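# Lay the black cable in a single-crossing loop

## Task

Shape the black cable on the white board into one closed loop in which the cable passes over itself exactly once. A crossing at the white plug or the black connector does not count. At least one third of the cable's length must be in the loop. The whole cable, the plug and the connector must all lie on the board. At the end, neither arm may be in contact with the cable, the plug or the connector.

## Robot and tools

ROBOT. Two arms: left_arm (on the +y side) carries a left hand and right_arm carries a right hand. Each hand has three fingers (index, middle, ring) and a thumb, driven by sixteen motors. Calibrated base positions in metres: left_arm (-0.023, +0.345, +0.003), right_arm (+0.039, -0.335, 0), both turned only slightly about z. Fixed obstacles: a post behind the arms and a camera stand between and just behind the bases. A loose object may occasionally get nudged by itself.

FRAMES. The scene frame has its origin at table height, midway between the nominal bases, with +z up and +x out over the table. Hand poses, velocities and offsets are given in each arm's own base frame. Rotations turn about the current Hand target position. Each hand point has local axes: +z points along the straight fingers toward the tips, +y points out of the palm, and +x crosses the palm. On the right hand +x points away from the thumb; on the left hand it points toward the thumb. The palm face lies about 0.063 m from the hand point on the -y side. Fingertips reach about 0.14 m beyond the knuckles. A rigid mast near the wrist on the palm side can strike things.

ROW LAYOUT. A single row holds 48 numbers, each in [-1, 1], always for both arms. Positions 1-6 are left_arm dx, dy, dz, rx, ry, rz. Positions 7-22 are the left hand's motor goals in this order: index_mcp, index_abd, index_pip, index_dip, thumb_cmc, thumb_axl, thumb_mcp, thumb_ipl, middle_mcp, middle_abd, middle_pip, middle_dip, ring_mcp, ring_abd, ring_pip, ring_dip. Position 23 is the left current_limit and 24 is the left speed. Positions 25-48 repeat the same layout for right_arm. The pose numbers are offsets, not poses. They count from the arm's Hand target as it stood when the action or move began, and 1.0 equals 0.6 m or 180 degrees. rx, ry, rz form one rotation vector. Sending all six pose numbers as 0 asks nothing new of that arm. Hand numbers are absolute hinge goals, scaled between each hinge's two stops. They are not offsets, so a 0 is a real goal. To keep a hand unchanged, copy back its hand_goal, hand_current_limit and hand_speed. Approximate straight values: _mcp +0.75, _abd 0, _pip +0.58, _dip +0.70, thumb_cmc +0.71, thumb_axl +0.68, thumb_mcp +0.23, thumb_ipl +0.17. Moving a finger toward -1 curls it toward the palm, and moving thumb_cmc toward -1 swings the thumb in front of the palm. current_limit maps -1..+1 to 0..550 mA, and very low values may leave a finger unable to lift. speed maps to a fraction (speed+1)/2 of 8.5 rad/s. Both start at +0.4 and -0.6 and keep whatever value was last sent.

TOOLS.
execute_actions(actions, cameras): actions is a list of actions. Each action is a table of 1-15 rows, with each row lasting 1/30 s. A short table repeats its final row until step 15. Every row of an action is measured from the same start pose, so sending the same offset again moves the arm further. Images are returned only when actions is empty or cameras requests them.
move(target, speed, blend, blocking, cameras): drives each hand point in a straight line. target is a single 48-number row or up to 15 rows. All rows count from the Hand targets at the start of the move, not from the previous row. speed is the top path speed in m/s, from 0.002 to 4.3 (default 0.25), given as one value or one per target. Rotation is capped at twice that value in rad/s. blend is a corner-rounding radius in metres; 0 means stop at each target. blocking=false returns after about 0.5 s while the arm keeps moving. Paths stop after 10 s. They do not avoid obstacles or the other arm. Faster moves lag and overshoot more, especially when the arm is stretched out. The result adds a move: line showing the ending (done, off_target, moving, held, fault) and any limits that acted (paced = the command was clipped, held = a check withheld steps).
wait(seconds, cameras): lets the scene run for 0 to 3600 s without new commands. It returns early if a running move finishes.
stop(cameras): brakes a running move.
zoom_image(camera, region): gives a close-up of the latest image from cam_head_left, cam_head_right or cam_high. region is [x0, y0, x1, y1] in pixels, at most 504 by 504. All three cameras produce 896x504 images.
finished_scene(scene): ends the scene; scene is 1 or can be left out.

RESULTS. Each arm reports end_effector_position (m) and end_effector_quat_wxyz in its base frame. These can be off by a few centimetres. Hand target is the last commanded pose after clipping, and later offsets count from it. The hand often comes to rest short of this target, and the right-side elbow sags under load. A further execute_actions call re-requests the target; if the hand still falls short, send the remaining distance as an offset. The controller limits commanded orientation to within 40 degrees of the measured one. The hand fields are listed in motor order: hand_goal, hand_measured, hand_current_ma, and hand_state (moving, goal, blocked, overload). Joint torques carry offsets and noise, and readings 3 and 4 wrap at ±28 N m. A Joint velocities line reading within noise means the arm is still.

CAUTIONS. Set the object down gently: even small drops, releasing moving parts, and fast impacts are penalised, and anything left off the table fails the task. Any motor drawing 495 mA or more for 5 s shuts down for 10 s. Long pushes or holding a stretched-out pose heat the arm motors, and at 100 °C the arm falls. Never let the hands or arms press or close on each other; the clearance check does not guard hand-to-hand contact. To end a push against something, command a target back past the hand's current position. Before finishing, raise both hands clear of the cable, plug and connector.

Each tool is called after "Call:" as a command line: name --argument value for each argument, lists and objects as JSON in quotes; but a table of rows of numbers goes row by row, as --pt "numbers of a row", without its own name.

## Session

Call:
execute_actions --actions '[]'

Scene clock: 0.00 s.
left_arm: end_effector_position=(+0.6664, -0.0110, +0.1720) hand_goal=(+0.754, +0.000, +0.576, +0.696, +0.714, +0.678, +0.226, +0.168, +0.754, +0.000, +0.576, +0.696, +0.754, +0.000, +0.576, +0.696) hand_measured=(+0.7535, +0.0007, +0.5770, +0.6958, +0.7142, +0.6767, +0.2262, +0.1672, +0.7535, +0.0007, +0.5757, +0.6958, +0.7535, +0.0007, +0.5770, +0.6958) hand_current_ma=(-4, +13, +23, +12, -17, +0, -5, -10, +10, -19, +9, +11, -22, +0, -16, +14) hand_state=(goal, goal, goal, goal, goal, goal, goal, goal, goal, goal, goal, goal, goal, goal, goal, goal) hand_current_limit=0.40 hand_speed=-0.60 end_effector_quat_wxyz=(+0.053, +0.308, +0.947, +0.069) | right_arm: end_effector_position=(+0.4766, +0.4886, +0.3415) hand_goal=(+0.754, +0.000, +0.576, +0.696, +0.714, +0.678, +0.226, +0.168, +0.754, +0.000, +0.576, +0.696, +0.754, +0.000, +0.576, +0.696) hand_measured=(+0.7535, -0.0008, +0.5770, +0.6958, +0.7154, +0.6777, +0.2262, +0.1672, +0.7535, +0.0007, +0.5770, +0.6958, +0.7523, -0.0008, +0.5770, +0.6958) hand_current_ma=(-5, +5, -6, +4, +2, -3, -4, -11, +5, +11, +5, -8, +8, +0, +13, +5) hand_state=(goal, goal, goal, goal, goal, goal, goal, goal, goal, goal, goal, goal, goal, goal, goal, goal) hand_current_limit=0.40 hand_speed=-0.60 end_effector_quat_wxyz=(+0.081, -0.192, +0.970, +0.128)
Joint positions: left_arm=[-0.177 1.973 1.845 -1.318 -0.123 -1.111] | right_arm=[0.649 1.87 2.09 -1.53 -0.158 -1.293]
Joint velocities: within noise
Joint torques (N m): no reading
Motor temperatures (°C): left_arm=[28 27 26 28 25 26] | right_arm=[25 29 23 27 29 23]
Heat: left arm: hottest waist 28 °C; right arm: hottest shoulder 29 °C.
Hand target: left_arm +0.6734, -0.0122, +0.1858; +0.068, +0.307, +0.947, +0.071 | right_arm +0.4803, +0.4914, +0.3459; +0.087, -0.193, +0.969, +0.131

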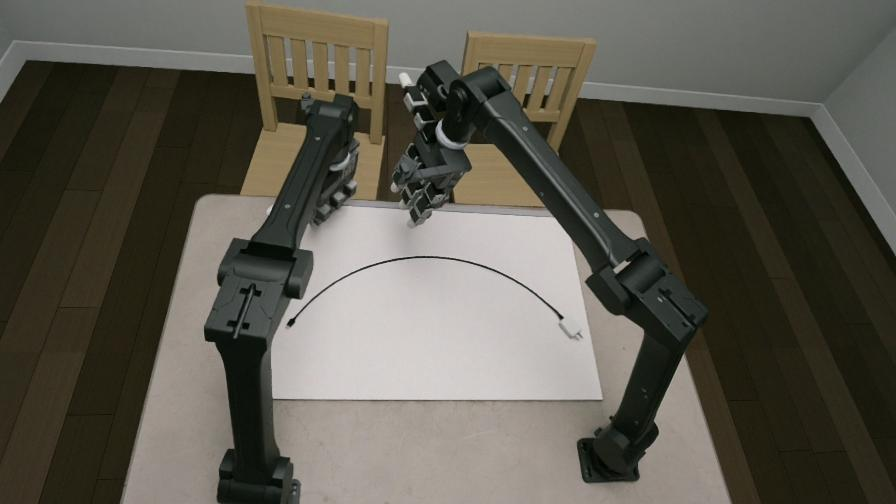

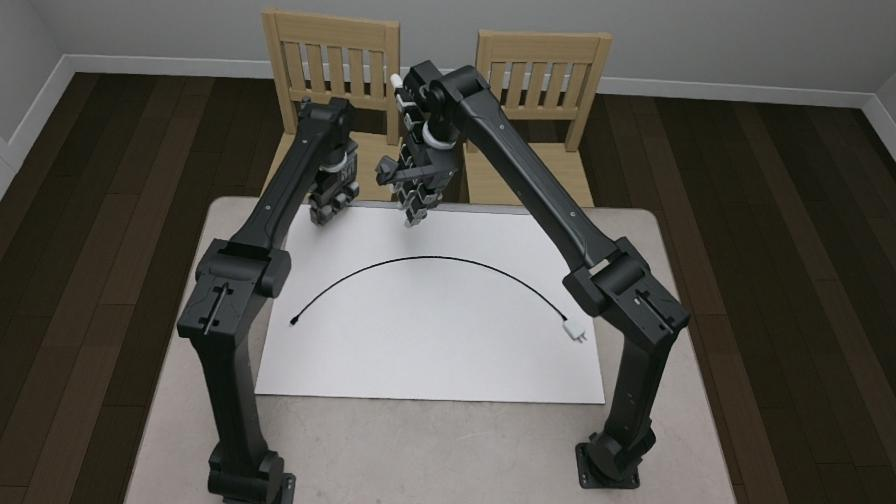

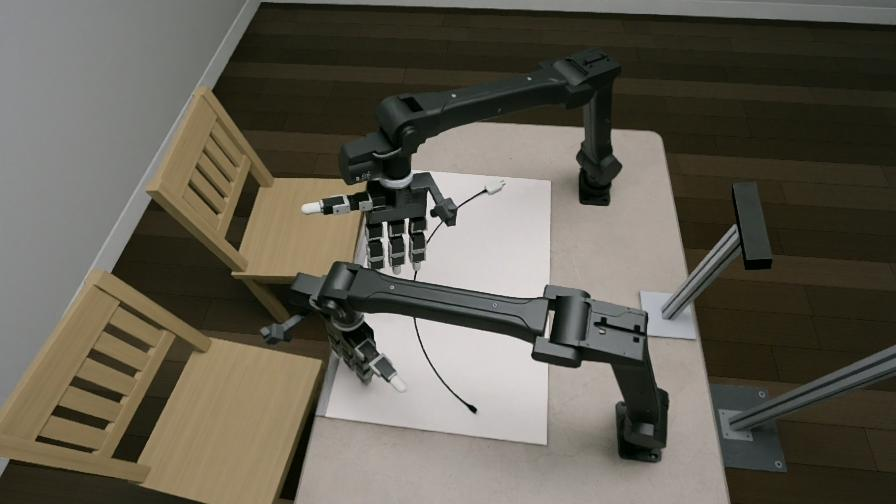

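Call:
zoom_image --camera "cam_head_left" --region '[500, 260, 640, 400]'

Call:
zoom_image --camera "cam_head_left" --region '[200, 200, 704, 504]'

Call:
zoom_image --camera "cam_high" --region '[260, 100, 704, 504]'

Scaled by 3.600 from the camera's image (finer frame: 1280x720).

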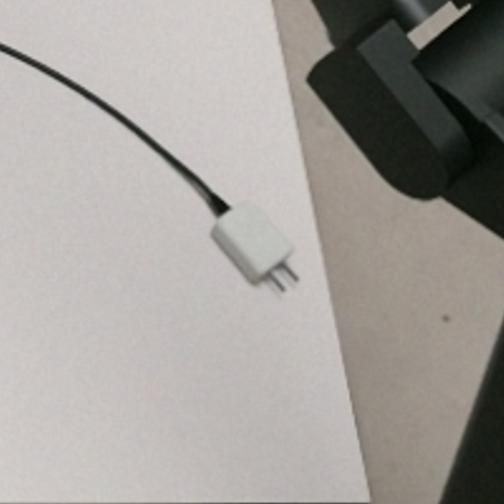

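Scaled by 1.000.

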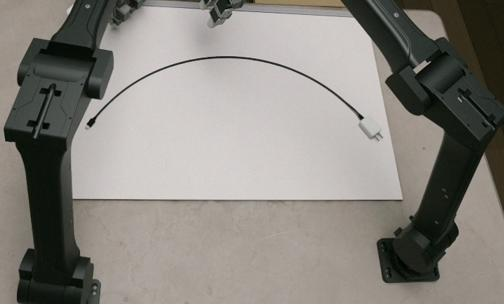

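Scaled by 1.135 from the camera's image (finer frame: 1280x720).

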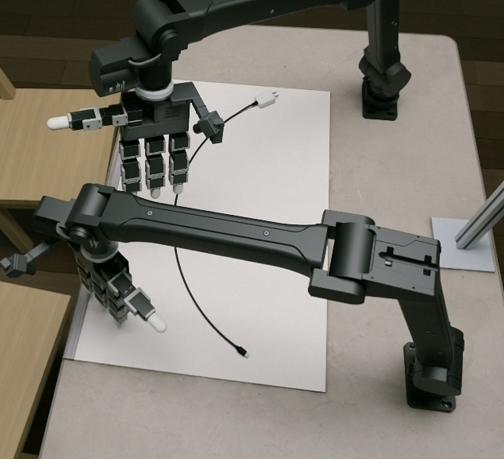

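Call:
zoom_image --camera "cam_high" --region '[440, 380, 510, 440]'

Call:
zoom_image --camera "cam_head_left" --region '[260, 290, 330, 350]'

Call:
zoom_image --camera "cam_high" --region '[460, 165, 530, 215]'

Scaled by 7.200 from the camera's image (finer frame: 1280x720).

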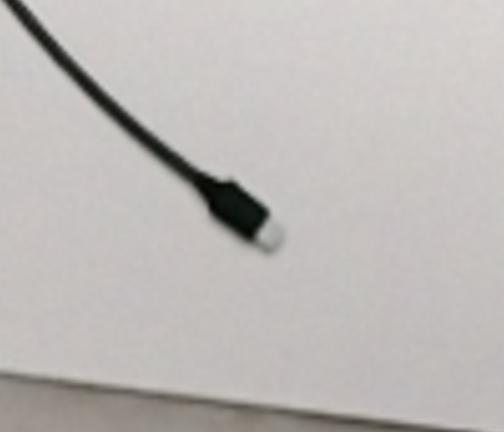

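Scaled by 7.200 from the camera's image (finer frame: 1280x720).

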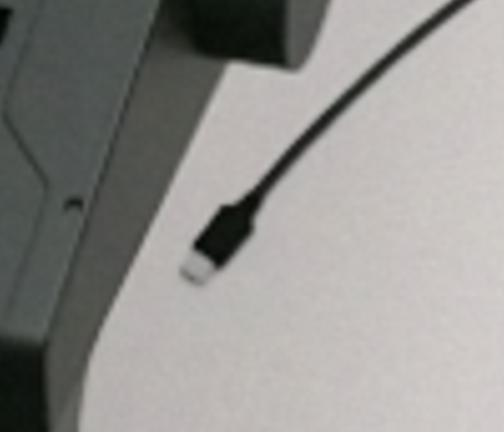

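Scaled by 7.200 from the camera's image (finer frame: 1280x720).

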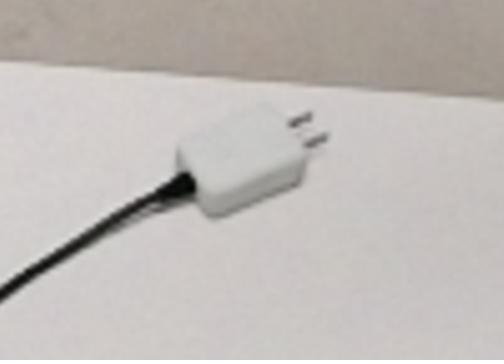

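Call:
move --target '[-0.519,-0.043,0.033,0,0,0, 0.616,0,0.358,0.478, 0.714,0.678,0.226,0.168, -0.342,0,-0.737,-0.174, -0.342,0,-0.737,-0.174, 0.4,-0.6, -0.25,-0.967,0,0,0,-0.29, 0.754,0,0.576,0.696,0.714,0.678,0.226,0.168,0.754,0,0.576,0.696,0.754,0,0.576,0.696,0.4,-0.6]' --cameras '["all"]'

Scene clock: 231.00 s.
left_arm: end_effector_position=(+0.3678, -0.0362, +0.2044) hand_goal=(+0.616, +0.000, +0.358, +0.478, +0.714, +0.678, +0.226, +0.168, -0.342, +0.000, -0.736, -0.174, -0.342, +0.000, -0.736, -0.174) hand_measured=(+0.6232, +0.0007, +0.3627, +0.4817, +0.7142, +0.6767, +0.2212, +0.1681, -0.3066, -0.0096, -0.7344, -0.1706, -0.3030, -0.0008, -0.7331, -0.1808) hand_current_ma=(-9, +1, +27, -5, -4, +6, -33, -5, +67, -28, +12, +30, +91, +24, +9, -11) hand_state=(goal, goal, goal, goal, goal, goal, goal, goal, blocked, goal, goal, goal, blocked, goal, goal, goal) hand_current_limit=0.40 hand_speed=-0.60 end_effector_quat_wxyz=(+0.070, +0.305, +0.947, +0.071) | right_arm: end_effector_position=(+0.3304, -0.0864, +0.3443) hand_goal=(+0.754, +0.000, +0.576, +0.696, +0.714, +0.678, +0.226, +0.168, +0.754, +0.000, +0.576, +0.696, +0.754, +0.000, +0.576, +0.696) hand_measured=(+0.7535, -0.0008, +0.5770, +0.6958, +0.7154, +0.6777, +0.2203, +0.1681, +0.7535, +0.0007, +0.5770, +0.6958, +0.7535, +0.0007, +0.5770, +0.6958) hand_current_ma=(-7, +1, -13, +9, +1, +1, -4, -9, +3, +8, +7, -8, +5, +5, +15, +6) hand_state=(goal, goal, goal, goal, goal, goal, goal, goal, goal, goal, goal, goal, goal, goal, goal, goal) hand_current_limit=0.40 hand_speed=-0.60 end_effector_quat_wxyz=(+0.139, +0.257, +0.953, +0.078)
Joint positions: left_arm=[-0.409 1.208 1.013 -1.249 -0.155 -1.347] | right_arm=[-0.633 1.018 1.2 -1.545 -0.246 -1.652]
Joint torques (N m): left_arm=[-0.5 -7.24 8.2 0.4 -0.32 -0.08] | right_arm=[-1.32 -5.19 10.26 0.66 -0.54 -0.16]
Motor temperatures (°C): left_arm=[27 35 40 26 24 25] | right_arm=[24 36 36 26 27 22]
Heat: left arm: hottest elbow 40 °C; right arm: hottest shoulder 36 °C.
Hand target: left_arm +0.3621, -0.0380, +0.2058; +0.069, +0.307, +0.947, +0.072 | right_arm +0.3304, -0.0887, +0.3459; +0.136, +0.253, +0.955, +0.079
Off the commanded pose: left_arm 0.006 m, 0 deg | right_arm 0.003 m, 1 deg.
move: done

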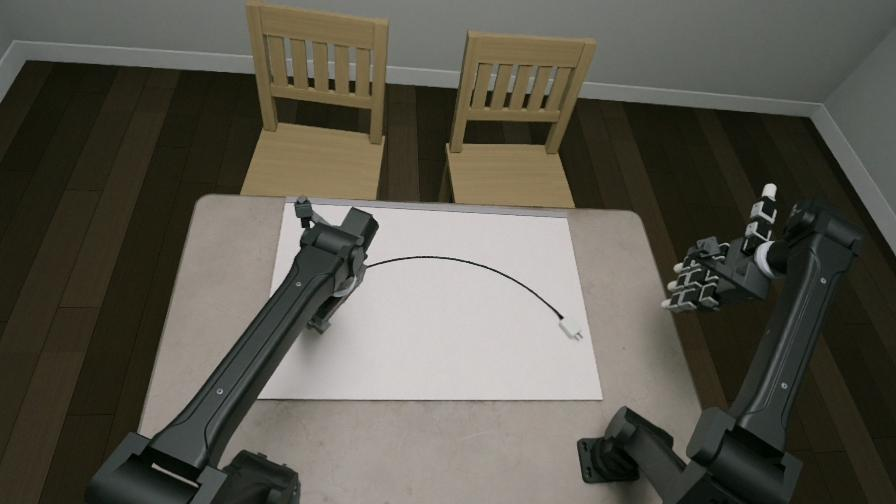

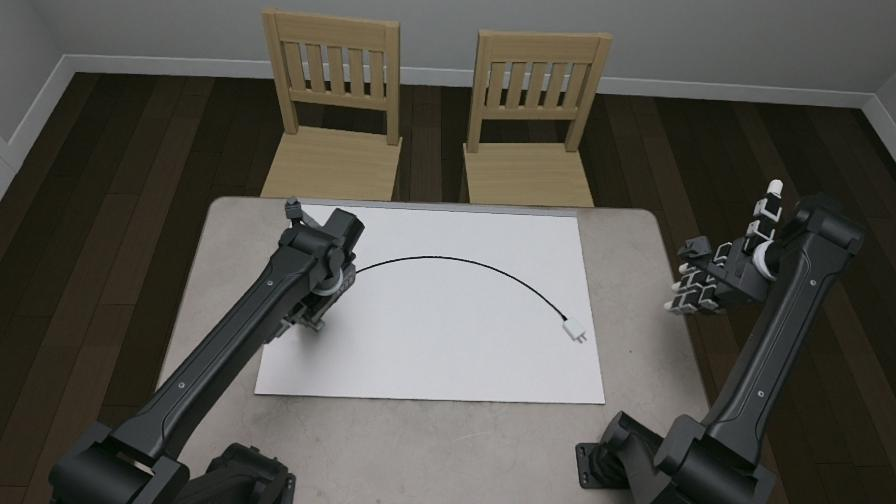

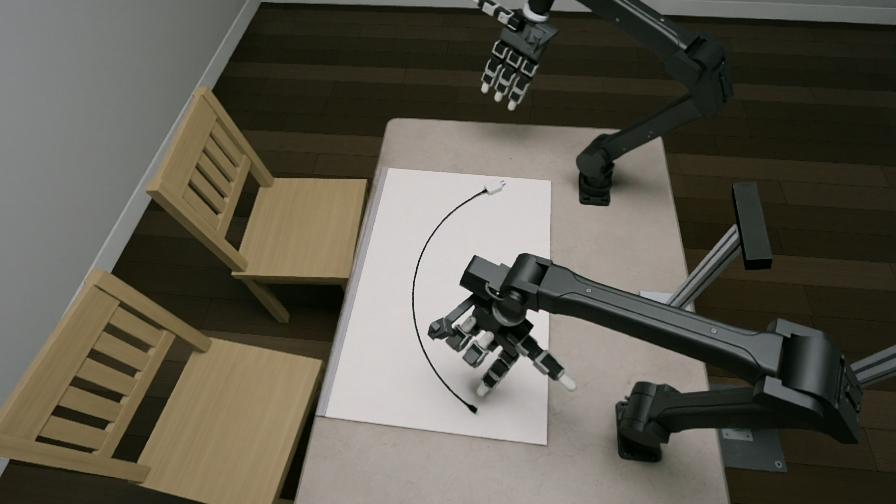

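Call:
move --target '[0.042,0.025,-0.1,0,0,0, 0.616,0,0.358,0.478, 0.714,0.678,0.226,0.168, -0.342,0,-0.737,-0.174, -0.342,0,-0.737,-0.174, 0.4,-0.6, 0,0,0,0,0,0, 0.754,0,0.576,0.696,0.714,0.678,0.226,0.168,0.754,0,0.576,0.696,0.754,0,0.576,0.696,0.4,-0.6]' --speed 0.15 --cameras '["all"]'

Call:
zoom_image --camera "cam_high" --region '[400, 340, 540, 460]'

Call:
zoom_image --camera "cam_head_right" --region '[240, 260, 380, 380]'

Scene clock: 253.43 s.
left_arm: end_effector_position=(+0.3832, -0.0258, +0.1479) hand_goal=(+0.616, +0.000, +0.358, +0.478, +0.714, +0.678, +0.226, +0.168, -0.342, +0.000, -0.736, -0.174, -0.342, +0.000, -0.736, -0.174) hand_measured=(+0.6220, -0.0008, +0.3640, +0.4805, +0.7142, +0.6777, +0.2212, +0.1681, -0.3066, -0.0096, -0.7344, -0.1706, -0.3030, +0.0007, -0.7344, -0.1808) hand_current_ma=(+0, -10, +12, -4, -8, +2, -23, -5, +95, -23, +17, +22, +91, -3, +28, -20) hand_state=(goal, goal, goal, goal, goal, goal, goal, goal, blocked, goal, goal, goal, blocked, goal, goal, goal) hand_current_limit=0.40 hand_speed=-0.60 end_effector_quat_wxyz=(+0.066, +0.308, +0.946, +0.072) | right_arm: end_effector_position=(+0.3303, -0.0863, +0.3443) hand_goal=(+0.754, +0.000, +0.576, +0.696, +0.714, +0.678, +0.226, +0.168, +0.754, +0.000, +0.576, +0.696, +0.754, +0.000, +0.576, +0.696) hand_measured=(+0.7535, +0.0007, +0.5770, +0.6958, +0.7154, +0.6777, +0.2203, +0.1681, +0.7535, -0.0008, +0.5770, +0.6971, +0.7523, -0.0008, +0.5770, +0.6958) hand_current_ma=(-14, +0, -4, +4, +1, +3, -1, -4, +1, +9, +7, -4, +7, +5, +8, +5) hand_state=(goal, goal, goal, goal, goal, goal, goal, goal, goal, goal, goal, goal, goal, goal, goal, goal) hand_current_limit=0.40 hand_speed=-0.60 end_effector_quat_wxyz=(+0.139, +0.257, +0.953, +0.078)
Joint positions: left_arm=[-0.364 1.283 0.923 -1.085 -0.15 -1.297] | right_arm=[-0.633 1.018 1.2 -1.545 -0.246 -1.652]
Joint torques (N m): left_arm=[1.55 -6.48 8.2 1.57 -0.18 0.08] | right_arm=[-1.32 -5.36 10.26 0.64 -0.55 -0.16]
Heat: left arm: hottest elbow 37 °C; right arm: hottest elbow 38 °C.
Hand target: left_arm +0.3873, -0.0231, +0.1458; +0.069, +0.307, +0.947, +0.072 | right_arm +0.3304, -0.0888, +0.3459; +0.136, +0.253, +0.955, +0.079
Off the commanded pose: left_arm 0.005 m, 0 deg | right_arm 0.003 m, 1 deg.
move: done

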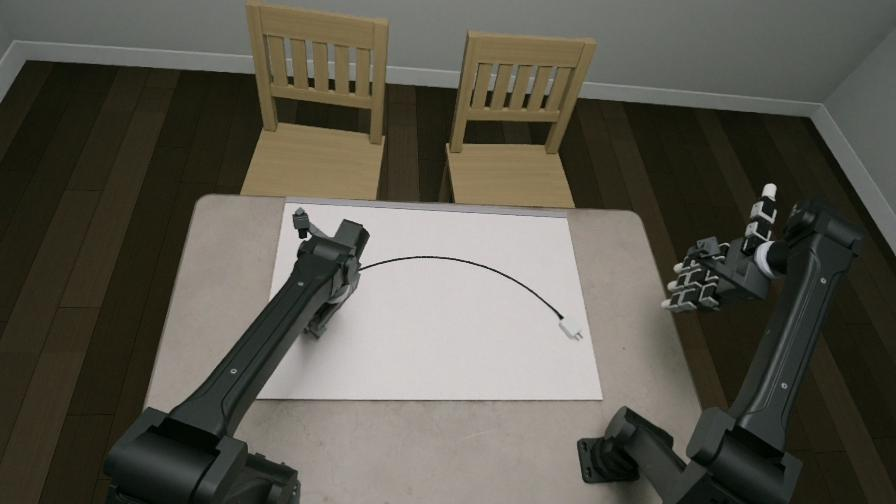

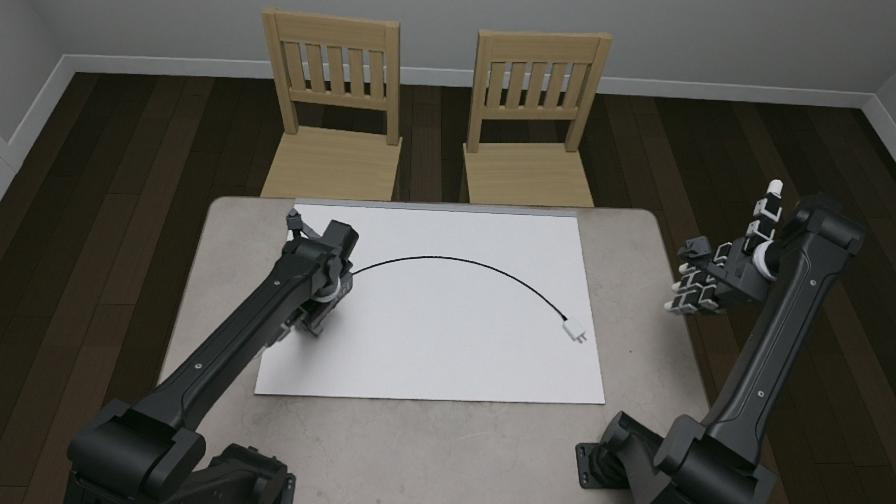

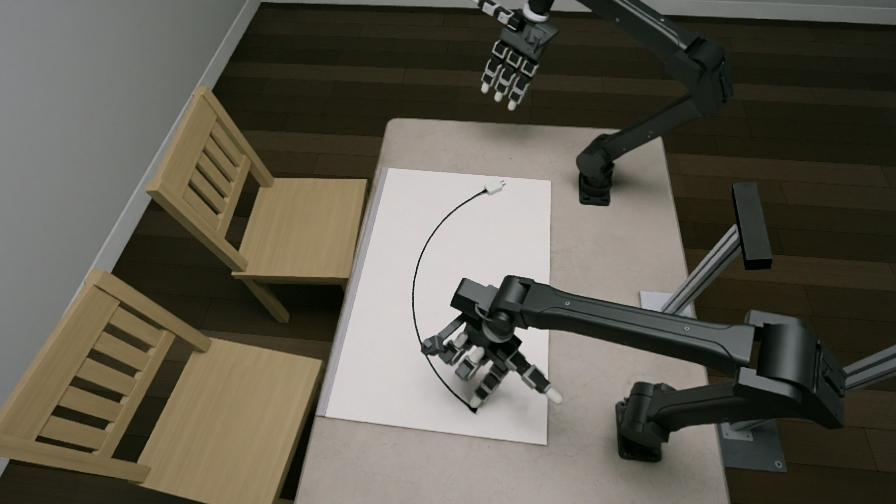

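Scaled by 3.600 from the camera's image (finer frame: 1280x720).

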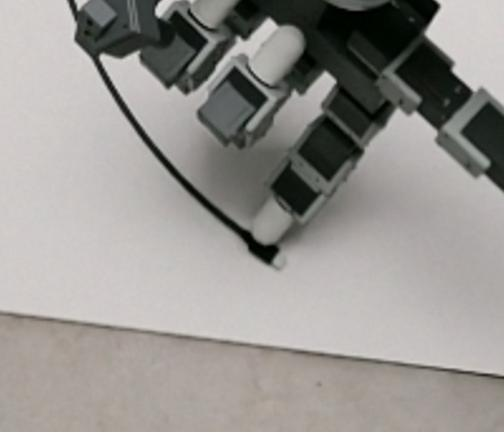

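Scaled by 3.600 from the camera's image (finer frame: 1280x720).

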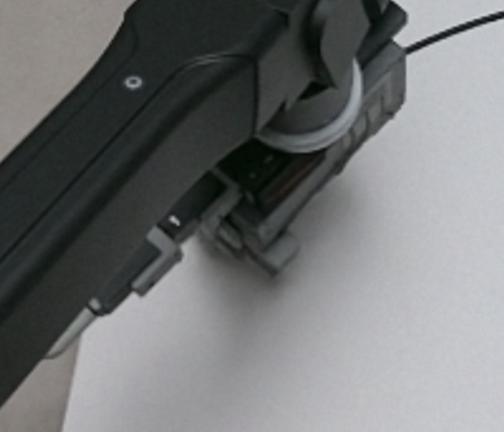

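Call:
move --target '[0.015,0.03,-0.04,0,0,0, 0.616,0,0.358,0.478, 0.714,0.678,0.226,0.168, -0.342,0,-0.737,-0.174, -0.342,0,-0.737,-0.174, 0.4,-0.6, 0,0,0,0,0,0, 0.754,0,0.576,0.696,0.714,0.678,0.226,0.168,0.754,0,0.576,0.696,0.754,0,0.576,0.696,0.4,-0.6]' --speed 0.1 --cameras '["cam_high"]'

Call:
zoom_image --camera "cam_high" --region '[440, 370, 510, 430]'

Scene clock: 263.33 s.
left_arm: end_effector_position=(+0.3946, -0.0086, +0.1286) hand_goal=(+0.616, +0.000, +0.358, +0.478, +0.714, +0.678, +0.226, +0.168, -0.342, +0.000, -0.736, -0.174, -0.342, +0.000, -0.736, -0.174) hand_measured=(+0.5979, -0.0023, +0.3460, +0.4665, +0.7142, +0.6767, +0.2212, +0.1681, -0.3066, +0.0007, -0.7344, -0.1706, -0.3030, -0.0008, -0.7331, -0.1808) hand_current_ma=(-65, +0, -15, -22, +17, +2, -6, +3, +54, -20, +2, +16, +101, +2, +1, -2) hand_state=(goal, goal, goal, goal, goal, goal, goal, goal, blocked, goal, goal, goal, blocked, goal, goal, goal) hand_current_limit=0.40 hand_speed=-0.60 end_effector_quat_wxyz=(+0.072, +0.307, +0.946, +0.072) | right_arm: end_effector_position=(+0.3303, -0.0863, +0.3443) hand_goal=(+0.754, +0.000, +0.576, +0.696, +0.714, +0.678, +0.226, +0.168, +0.754, +0.000, +0.576, +0.696, +0.754, +0.000, +0.576, +0.696) hand_measured=(+0.7535, -0.0008, +0.5770, +0.6958, +0.7154, +0.6767, +0.2203, +0.1681, +0.7535, +0.0007, +0.5770, +0.6971, +0.7535, -0.0008, +0.5770, +0.6958) hand_current_ma=(-11, -2, -8, +6, +1, -3, -8, -7, +4, +12, +10, -3, +8, -4, +8, +4) hand_state=(goal, goal, goal, goal, goal, goal, goal, goal, goal, goal, goal, goal, goal, goal, goal, goal) hand_current_limit=0.40 hand_speed=-0.60 end_effector_quat_wxyz=(+0.139, +0.257, +0.953, +0.078)
Joint positions: left_arm=[-0.307 1.31 0.891 -1.006 -0.143 -1.24] | right_arm=[-0.633 1.018 1.2 -1.545 -0.246 -1.652]
Joint torques (N m): left_arm=[1.55 -6.3 7.6 1.62 -0.13 0.07] | right_arm=[-1.32 -5.3 10.28 0.65 -0.55 -0.16]
Motor temperatures (°C): left_arm=[27 32 35 26 24 25] | right_arm=[24 32 39 25 27 22]
Heat: left arm: hottest elbow 35 °C; right arm: hottest elbow 39 °C.
Hand target: left_arm +0.3962, -0.0050, +0.1215; +0.069, +0.307, +0.947, +0.072 | right_arm +0.3304, -0.0888, +0.3459; +0.136, +0.253, +0.955, +0.079
Off the commanded pose: left_arm 0.008 m, 0 deg | right_arm 0.003 m, 1 deg.
move: done

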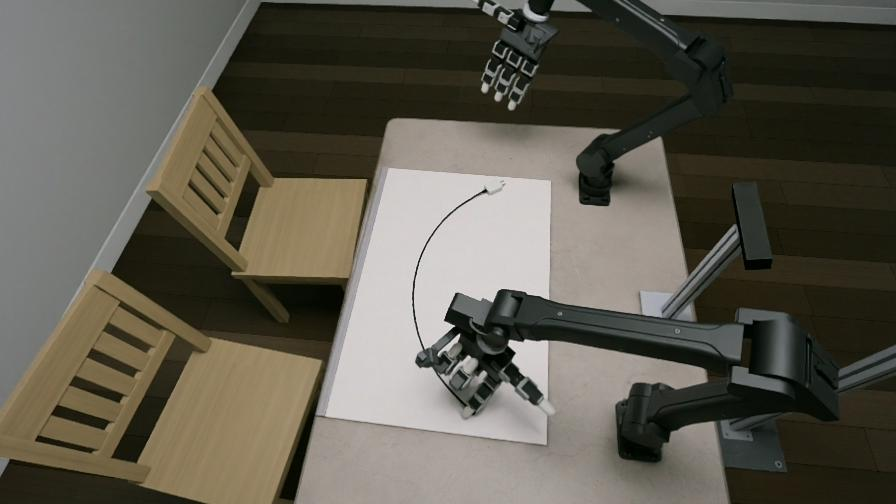

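Scaled by 7.200 from the camera's image (finer frame: 1280x720).

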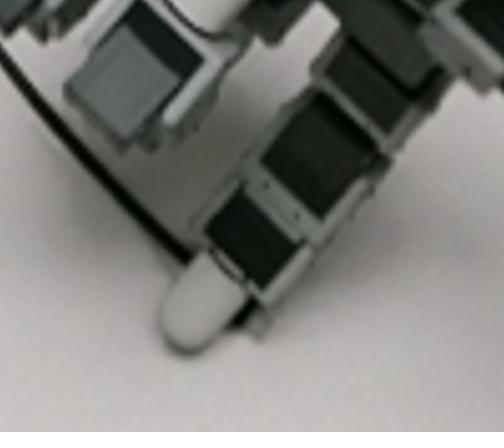

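Call:
move --pt "0 0 0.025 0 0 0 0.616 0 0.358 0.478 0.714 0.678 0.226 0.168 -0.342 0 -0.737 -0.174 -0.342 0 -0.737 -0.174 0.4 -0.6 0 0 0 0 0 0 0.754 0 0.576 0.696 0.714 0.678 0.226 0.168 0.754 0 0.576 0.696 0.754 0 0.576 0.696 0.4 -0.6" --pt "-0.022 -0.013 0.025 0 0 0 0.616 0 0.358 0.478 0.714 0.678 0.226 0.168 -0.342 0 -0.737 -0.174 -0.342 0 -0.737 -0.174 0.4 -0.6 0 0 0 0 0 0 0.754 0 0.576 0.696 0.714 0.678 0.226 0.168 0.754 0 0.576 0.696 0.754 0 0.576 0.696 0.4 -0.6" --speed 0.1 --cameras '["cam_high"]'

Call:
zoom_image --camera "cam_high" --region '[440, 370, 510, 430]'

Scene clock: 277.60 s.
left_arm: end_effector_position=(+0.3877, -0.0099, +0.1336) hand_goal=(+0.616, +0.000, +0.358, +0.478, +0.714, +0.678, +0.226, +0.168, -0.342, +0.000, -0.736, -0.174, -0.342, +0.000, -0.736, -0.174) hand_measured=(+0.6160, -0.0037, +0.3524, +0.4703, +0.7142, +0.6767, +0.2212, +0.1672, -0.3066, +0.0007, -0.7344, -0.1706, -0.3030, -0.0008, -0.7331, -0.1808) hand_current_ma=(-15, -11, -14, -23, -7, +1, -15, +6, +73, -30, -10, +3, +81, -3, +1, -10) hand_state=(goal, goal, goal, goal, goal, goal, goal, goal, blocked, goal, goal, goal, blocked, goal, goal, goal) hand_current_limit=0.40 hand_speed=-0.60 end_effector_quat_wxyz=(+0.068, +0.305, +0.947, +0.071) | right_arm: end_effector_position=(+0.3303, -0.0863, +0.3443) hand_goal=(+0.754, +0.000, +0.576, +0.696, +0.714, +0.678, +0.226, +0.168, +0.754, +0.000, +0.576, +0.696, +0.754, +0.000, +0.576, +0.696) hand_measured=(+0.7535, +0.0007, +0.5770, +0.6958, +0.7154, +0.6777, +0.2203, +0.1672, +0.7535, -0.0008, +0.5770, +0.6958, +0.7535, +0.0007, +0.5770, +0.6958) hand_current_ma=(-7, -2, -10, +4, -1, +1, +0, -5, +10, +6, +8, -8, +10, +4, +8, +0) hand_state=(goal, goal, goal, goal, goal, goal, goal, goal, goal, goal, goal, goal, goal, goal, goal, goal) hand_current_limit=0.40 hand_speed=-0.60 end_effector_quat_wxyz=(+0.139, +0.257, +0.953, +0.078)
Joint positions: left_arm=[-0.316 1.292 0.891 -1.032 -0.143 -1.253] | right_arm=[-0.633 1.018 1.2 -1.545 -0.246 -1.652]
Joint torques (N m): left_arm=[-0.56 -8.06 7.86 0.44 -0.3 -0.1] | right_arm=[-1.38 -5.3 10.24 0.66 -0.55 -0.16]
Heat: left arm: hottest elbow 35 °C; right arm: hottest elbow 39 °C.
Hand target: left_arm +0.3829, -0.0129, +0.1365; +0.068, +0.307, +0.947, +0.072 | right_arm +0.3304, -0.0888, +0.3459; +0.136, +0.253, +0.955, +0.079
Off the commanded pose: left_arm 0.006 m, 0 deg | right_arm 0.003 m, 1 deg.
move: done

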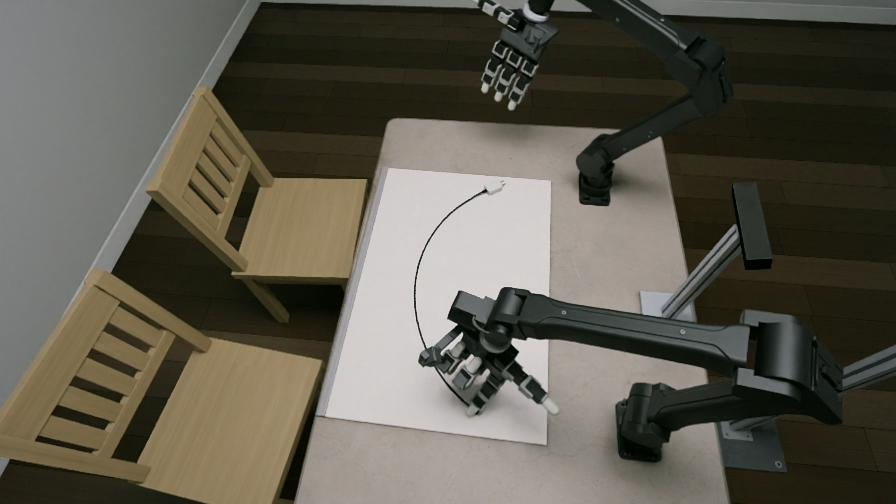

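Scaled by 7.200 from the camera's image (finer frame: 1280x720).

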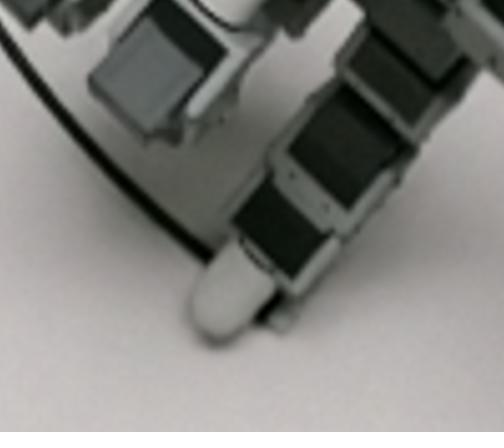

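Call:
move --target '[0.0,-0.00,0.04,0,0,0, 0.616,0,0.358,0.478, 0.714,0.678,0.226,0.168, -0.342,0,-0.737,-0.174, -0.342,0,-0.737,-0.174, 0.4,-0.6, 0,0,0,0,0,0, 0.754,0,0.576,0.696,0.714,0.678,0.226,0.168,0.754,0,0.576,0.696,0.754,0,0.576,0.696,0.4,-0.6]' --speed 0.1 --cameras '["cam_high"]'

Call:
zoom_image --camera "cam_high" --region '[440, 370, 510, 430]'

Scene clock: 285.97 s.
left_arm: end_effector_position=(+0.3719, -0.0047, +0.1407) hand_goal=(+0.616, +0.000, +0.358, +0.478, +0.714, +0.678, +0.226, +0.168, -0.342, +0.000, -0.736, -0.174, -0.342, +0.000, -0.736, -0.174) hand_measured=(+0.6160, -0.0008, +0.3537, +0.4830, +0.7154, +0.6767, +0.2212, +0.1672, -0.3066, +0.0007, -0.7344, -0.1706, -0.3030, -0.0008, -0.7331, -0.1808) hand_current_ma=(-6, +16, -11, +19, +2, +6, -32, +25, +69, -1, +9, -10, +91, -4, +8, -19) hand_state=(goal, goal, goal, goal, goal, goal, goal, goal, blocked, goal, goal, goal, blocked, goal, goal, goal) hand_current_limit=0.40 hand_speed=-0.60 end_effector_quat_wxyz=(+0.047, +0.307, +0.948, +0.071) | right_arm: end_effector_position=(+0.3303, -0.0863, +0.3443) hand_goal=(+0.754, +0.000, +0.576, +0.696, +0.714, +0.678, +0.226, +0.168, +0.754, +0.000, +0.576, +0.696, +0.754, +0.000, +0.576, +0.696) hand_measured=(+0.7535, +0.0007, +0.5770, +0.6958, +0.7154, +0.6767, +0.2203, +0.1681, +0.7535, -0.0008, +0.5770, +0.6958, +0.7535, -0.0008, +0.5770, +0.6958) hand_current_ma=(-7, +0, -16, +0, -4, -4, +2, -12, +5, +5, +8, -8, +3, +8, +3, +1) hand_state=(goal, goal, goal, goal, goal, goal, goal, goal, goal, goal, goal, goal, goal, goal, goal, goal) hand_current_limit=0.40 hand_speed=-0.60 end_effector_quat_wxyz=(+0.139, +0.257, +0.953, +0.078)
Joint positions: left_arm=[-0.316 1.265 0.891 -1.103 -0.143 -1.254] | right_arm=[-0.633 1.018 1.2 -1.545 -0.246 -1.652]
Joint torques (N m): left_arm=[-0.56 -7.94 11.04 0.43 -0.29 -0.12] | right_arm=[-1.38 -5.25 10.28 0.64 -0.54 -0.16]
Heat: left arm: hottest elbow 36 °C; right arm: hottest elbow 39 °C.
Hand target: left_arm +0.3829, -0.0129, +0.1606; +0.069, +0.307, +0.947, +0.072 | right_arm +0.3304, -0.0888, +0.3459; +0.136, +0.253, +0.955, +0.079
Off the commanded pose: left_arm 0.024 m, 2 deg | right_arm 0.003 m, 1 deg.
move: off_target (left_arm)

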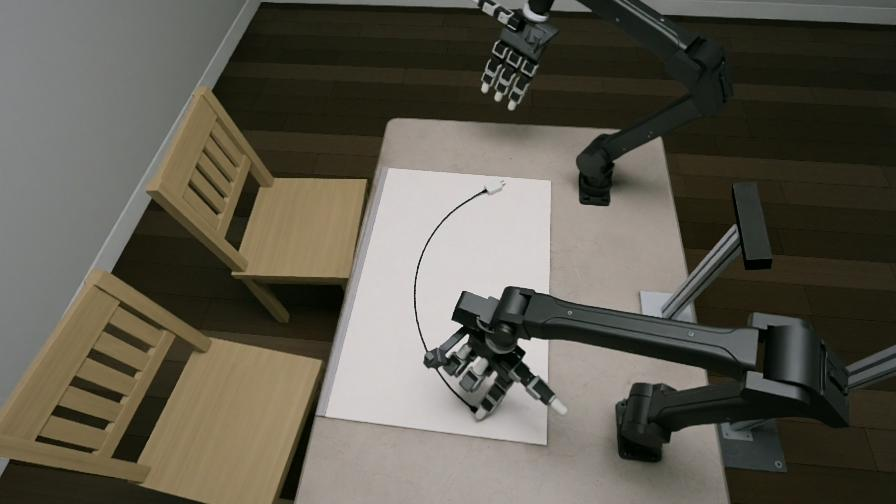

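Scaled by 7.200 from the camera's image (finer frame: 1280x720).

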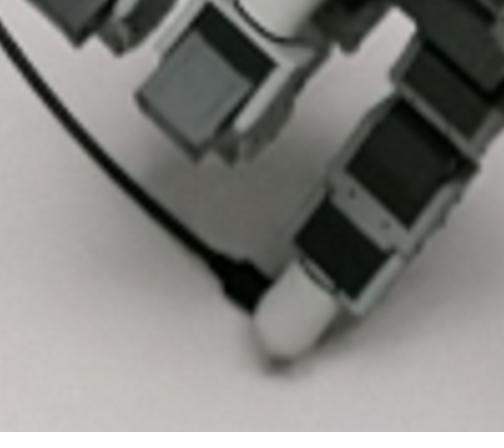

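Call:
move --pt "0.0 -0.01 0.04 0 0 0 0.616 0 0.358 0.478 0.714 0.678 0.226 0.168 -0.342 0 -0.737 -0.174 -0.342 0 -0.737 -0.174 0.4 -0.6 0 0 0 0 0 0 0.754 0 0.576 0.696 0.714 0.678 0.226 0.168 0.754 0 0.576 0.696 0.754 0 0.576 0.696 0.4 -0.6" --pt "0.0 -0.01 -0.04 0 0 0 0.616 0 0.358 0.478 0.714 0.678 0.226 0.168 -0.342 0 -0.737 -0.174 -0.342 0 -0.737 -0.174 0.4 -0.6 0 0 0 0 0 0 0.754 0 0.576 0.696 0.714 0.678 0.226 0.168 0.754 0 0.576 0.696 0.754 0 0.576 0.696 0.4 -0.6" --speed 0.1 --cameras '["cam_high"]'

Call:
zoom_image --camera "cam_high" --region '[440, 370, 510, 430]'

Scene clock: 300.00 s.
left_arm: end_effector_position=(+0.3811, -0.0138, +0.1389) hand_goal=(+0.616, +0.000, +0.358, +0.478, +0.714, +0.678, +0.226, +0.168, -0.342, +0.000, -0.736, -0.174, -0.342, +0.000, -0.736, -0.174) hand_measured=(+0.6172, -0.0008, +0.3537, +0.4830, +0.7154, +0.6777, +0.2212, +0.1681, -0.3066, -0.0008, -0.7344, -0.1706, -0.3030, -0.0008, -0.7331, -0.1820) hand_current_ma=(-7, -12, -27, +29, +22, +3, -16, +10, +64, -12, +5, +20, +86, +6, -7, -19) hand_state=(goal, goal, goal, goal, goal, goal, goal, goal, blocked, goal, goal, goal, blocked, goal, goal, goal) hand_current_limit=0.40 hand_speed=-0.60 end_effector_quat_wxyz=(+0.065, +0.305, +0.947, +0.071) | right_arm: end_effector_position=(+0.3303, -0.0863, +0.3443) hand_goal=(+0.754, +0.000, +0.576, +0.696, +0.714, +0.678, +0.226, +0.168, +0.754, +0.000, +0.576, +0.696, +0.754, +0.000, +0.576, +0.696) hand_measured=(+0.7535, -0.0008, +0.5757, +0.6958, +0.7154, +0.6777, +0.2203, +0.1681, +0.7535, -0.0008, +0.5770, +0.6958, +0.7535, +0.0007, +0.5770, +0.6958) hand_current_ma=(-10, -2, -8, +7, +1, -5, -8, -7, +7, +8, +16, -11, +14, -2, +7, +8) hand_state=(goal, goal, goal, goal, goal, goal, goal, goal, goal, goal, goal, goal, goal, goal, goal, goal) hand_current_limit=0.40 hand_speed=-0.60 end_effector_quat_wxyz=(+0.139, +0.257, +0.953, +0.078)
Joint positions: left_arm=[-0.333 1.278 0.894 -1.059 -0.145 -1.271] | right_arm=[-0.633 1.018 1.2 -1.545 -0.246 -1.652]
Joint torques (N m): left_arm=[-0.62 -6.36 8.09 1.7 -0.32 -0.11] | right_arm=[-1.38 -5.3 10.26 0.65 -0.54 -0.16]
Heat: left arm: hottest elbow 37 °C; right arm: hottest elbow 39 °C.
Hand target: left_arm +0.3831, -0.0189, +0.1366; +0.069, +0.307, +0.947, +0.072 | right_arm +0.3304, -0.0888, +0.3459; +0.136, +0.253, +0.955, +0.079
Off the commanded pose: left_arm 0.006 m, 0 deg | right_arm 0.003 m, 1 deg.
move: done

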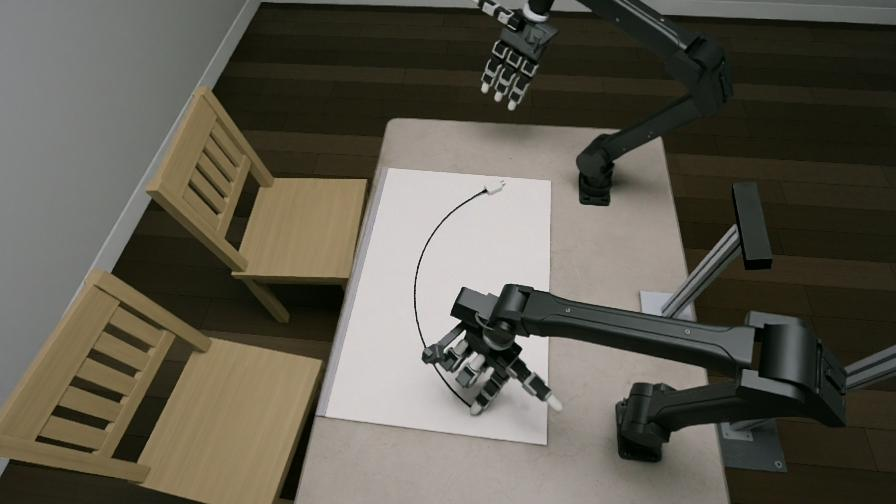

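Scaled by 7.200 from the camera's image (finer frame: 1280x720).

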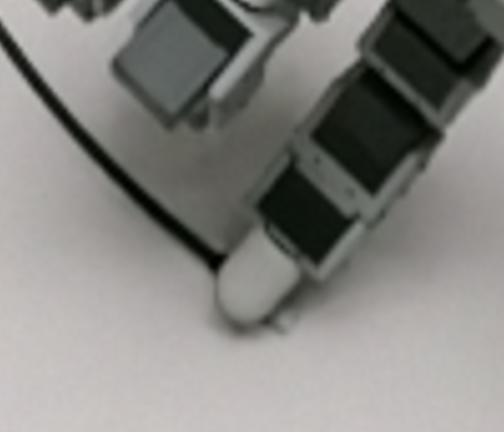

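Call:
move --target '[0.0,-0.003,-0.042,0,0,0, 0.616,0,0.358,0.478, 0.714,0.678,0.226,0.168, -0.342,0,-0.737,-0.174, -0.342,0,-0.737,-0.174, 0.4,-0.6, 0,0,0,0,0,0, 0.754,0,0.576,0.696,0.714,0.678,0.226,0.168,0.754,0,0.576,0.696,0.754,0,0.576,0.696,0.4,-0.6]' --speed 0.05 --cameras '["cam_high"]'

Call:
zoom_image --camera "cam_high" --region '[440, 370, 510, 430]'

Scene clock: 308.17 s.
left_arm: end_effector_position=(+0.3851, -0.0154, +0.1228) hand_goal=(+0.616, +0.000, +0.358, +0.478, +0.714, +0.678, +0.226, +0.168, -0.342, +0.000, -0.736, -0.174, -0.342, +0.000, -0.736, -0.174) hand_measured=(+0.5497, +0.0036, +0.3152, +0.4575, +0.7154, +0.6767, +0.2212, +0.1672, -0.3066, +0.0007, -0.7344, -0.1706, -0.3030, -0.0008, -0.7331, -0.1808) hand_current_ma=(-141, +9, -73, -50, -4, +8, -10, +6, +83, -3, +12, +9, +86, +4, +20, +0) hand_state=(blocked, goal, blocked, blocked, goal, goal, goal, goal, blocked, goal, goal, goal, blocked, goal, goal, goal) hand_current_limit=0.40 hand_speed=-0.60 end_effector_quat_wxyz=(+0.075, +0.305, +0.947, +0.075) | right_arm: end_effector_position=(+0.3303, -0.0863, +0.3443) hand_goal=(+0.754, +0.000, +0.576, +0.696, +0.714, +0.678, +0.226, +0.168, +0.754, +0.000, +0.576, +0.696, +0.754, +0.000, +0.576, +0.696) hand_measured=(+0.7535, +0.0007, +0.5770, +0.6958, +0.7142, +0.6777, +0.2203, +0.1681, +0.7535, -0.0008, +0.5770, +0.6958, +0.7535, +0.0007, +0.5770, +0.6958) hand_current_ma=(-10, -1, -7, +2, -1, -3, -7, -5, +6, +11, +4, -4, +5, +1, +11, +5) hand_state=(goal, goal, goal, goal, goal, goal, goal, goal, goal, goal, goal, goal, goal, goal, goal, goal) hand_current_limit=0.40 hand_speed=-0.60 end_effector_quat_wxyz=(+0.139, +0.257, +0.953, +0.078)
Joint positions: left_arm=[-0.337 1.298 0.861 -0.987 -0.153 -1.274] | right_arm=[-0.633 1.018 1.2 -1.545 -0.246 -1.652]
Joint torques (N m): left_arm=[-0.67 -5.6 7.19 1.62 -0.05 -0.11] | right_arm=[-1.38 -5.3 10.28 0.66 -0.55 -0.16]
Heat: left arm: hottest elbow 36 °C; right arm: hottest elbow 39 °C.
Hand target: left_arm +0.3830, -0.0207, +0.1114; +0.069, +0.307, +0.947, +0.072 | right_arm +0.3304, -0.0888, +0.3459; +0.136, +0.253, +0.955, +0.079
Off the commanded pose: left_arm 0.013 m, 1 deg | right_arm 0.003 m, 1 deg.
move: off_target (left_arm)

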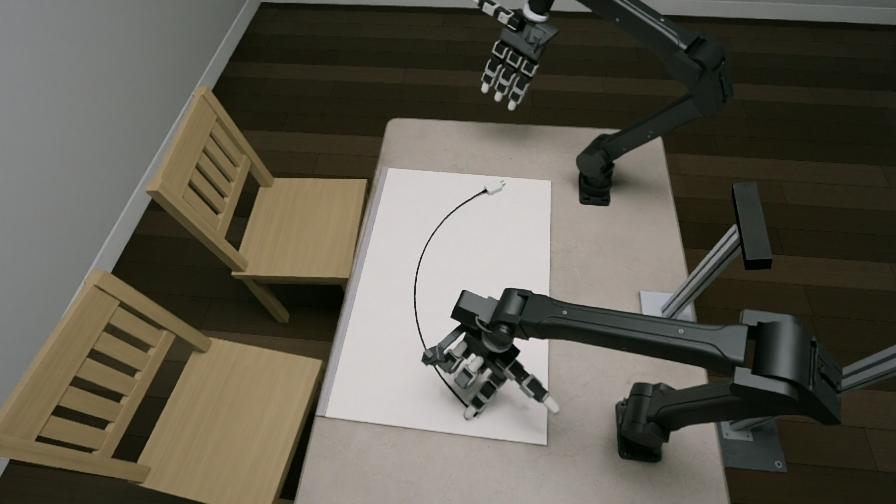

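Scaled by 7.200 from the camera's image (finer frame: 1280x720).

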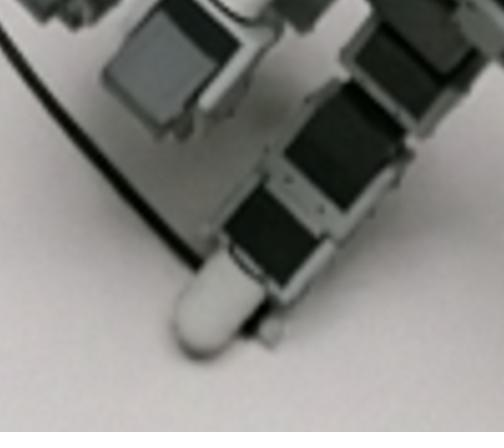

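Call:
move --pt "0.0 0.0 0.1 0 0 0 0.616 0 0.358 0.478 0.714 0.678 0.226 0.168 -0.342 0 -0.737 -0.174 -0.342 0 -0.737 -0.174 0.4 -0.6 0 0 0 0 0 0 0.754 0 0.576 0.696 0.714 0.678 0.226 0.168 0.754 0 0.576 0.696 0.754 0 0.576 0.696 0.4 -0.6" --pt "0.067 0.103 0.13 0 0 0 0.89 0 0.576 0.696 0.714 0.678 0.226 0.168 -0.342 0 -0.737 -0.174 -0.342 0 -0.737 -0.174 0.4 -0.6 0 0 0 0 0 0 0.754 0 0.576 0.696 0.714 0.678 0.226 0.168 0.754 0 0.576 0.696 0.754 0 0.576 0.696 0.4 -0.6" --pt "0.067 0.103 0.09 0 0 0 0.89 0 0.576 0.696 0.714 0.678 0.226 0.168 -0.342 0 -0.737 -0.174 -0.342 0 -0.737 -0.174 0.4 -0.6 0 0 0 0 0 0 0.754 0 0.576 0.696 0.714 0.678 0.226 0.168 0.754 0 0.576 0.696 0.754 0 0.576 0.696 0.4 -0.6" --speed 0.1 --cameras '["cam_high"]'

Call:
zoom_image --camera "cam_high" --region '[440, 370, 510, 430]'

Scene clock: 362.83 s.
left_arm: end_effector_position=(+0.4164, +0.0380, +0.1652) hand_goal=(+0.890, +0.000, +0.576, +0.696, +0.714, +0.678, +0.226, +0.168, -0.342, +0.000, -0.736, -0.174, -0.342, +0.000, -0.736, -0.174) hand_measured=(+0.8825, -0.0023, +0.5731, +0.6932, +0.7142, +0.6767, +0.2212, +0.1681, -0.3066, +0.0007, -0.7344, -0.1706, -0.3042, -0.0008, -0.7331, -0.1808) hand_current_ma=(-25, +1, -5, -8, +4, +2, -10, -7, +67, -13, +9, +6, +72, +9, -5, +5) hand_state=(goal, goal, goal, goal, goal, goal, goal, goal, blocked, goal, goal, goal, blocked, goal, goal, goal) hand_current_limit=0.40 hand_speed=-0.60 end_effector_quat_wxyz=(+0.063, +0.308, +0.947, +0.071) | right_arm: end_effector_position=(+0.3303, -0.0863, +0.3443) hand_goal=(+0.754, +0.000, +0.576, +0.696, +0.714, +0.678, +0.226, +0.168, +0.754, +0.000, +0.576, +0.696, +0.754, +0.000, +0.576, +0.696) hand_measured=(+0.7535, -0.0008, +0.5770, +0.6958, +0.7154, +0.6777, +0.2203, +0.1672, +0.7535, +0.0007, +0.5770, +0.6958, +0.7535, +0.0007, +0.5770, +0.6958) hand_current_ma=(-11, -1, -10, +2, +2, -7, -5, -3, +5, +2, +5, -6, +7, +3, +11, +5) hand_state=(goal, goal, goal, goal, goal, goal, goal, goal, goal, goal, goal, goal, goal, goal, goal, goal) hand_current_limit=0.40 hand_speed=-0.60 end_effector_quat_wxyz=(+0.139, +0.257, +0.953, +0.078)
Joint positions: left_arm=[-0.165 1.306 0.992 -1.11 -0.121 -1.098] | right_arm=[-0.633 1.018 1.2 -1.545 -0.246 -1.652]
Joint torques (N m): left_arm=[1.49 -6.95 9.03 1.84 -0.12 0.06] | right_arm=[-1.38 -5.3 10.26 0.65 -0.55 -0.16]
Heat: left arm: hottest elbow 33 °C; right arm: hottest elbow 40 °C.
Hand target: left_arm +0.4233, +0.0411, +0.1654; +0.069, +0.307, +0.947, +0.072 | right_arm +0.3304, -0.0888, +0.3459; +0.136, +0.253, +0.955, +0.079
Off the commanded pose: left_arm 0.007 m, 1 deg | right_arm 0.003 m, 1 deg.
move: done; target 2's new numbers were sent with left_arm's hand 0.025 m and 2 deg from that target

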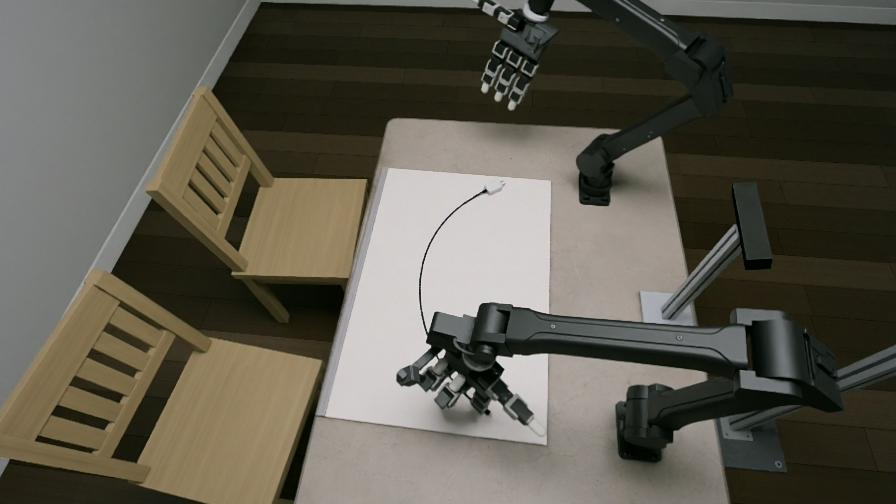

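Scaled by 7.200 from the camera's image (finer frame: 1280x720).

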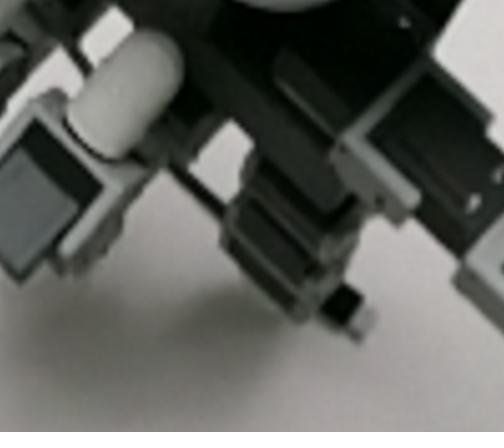

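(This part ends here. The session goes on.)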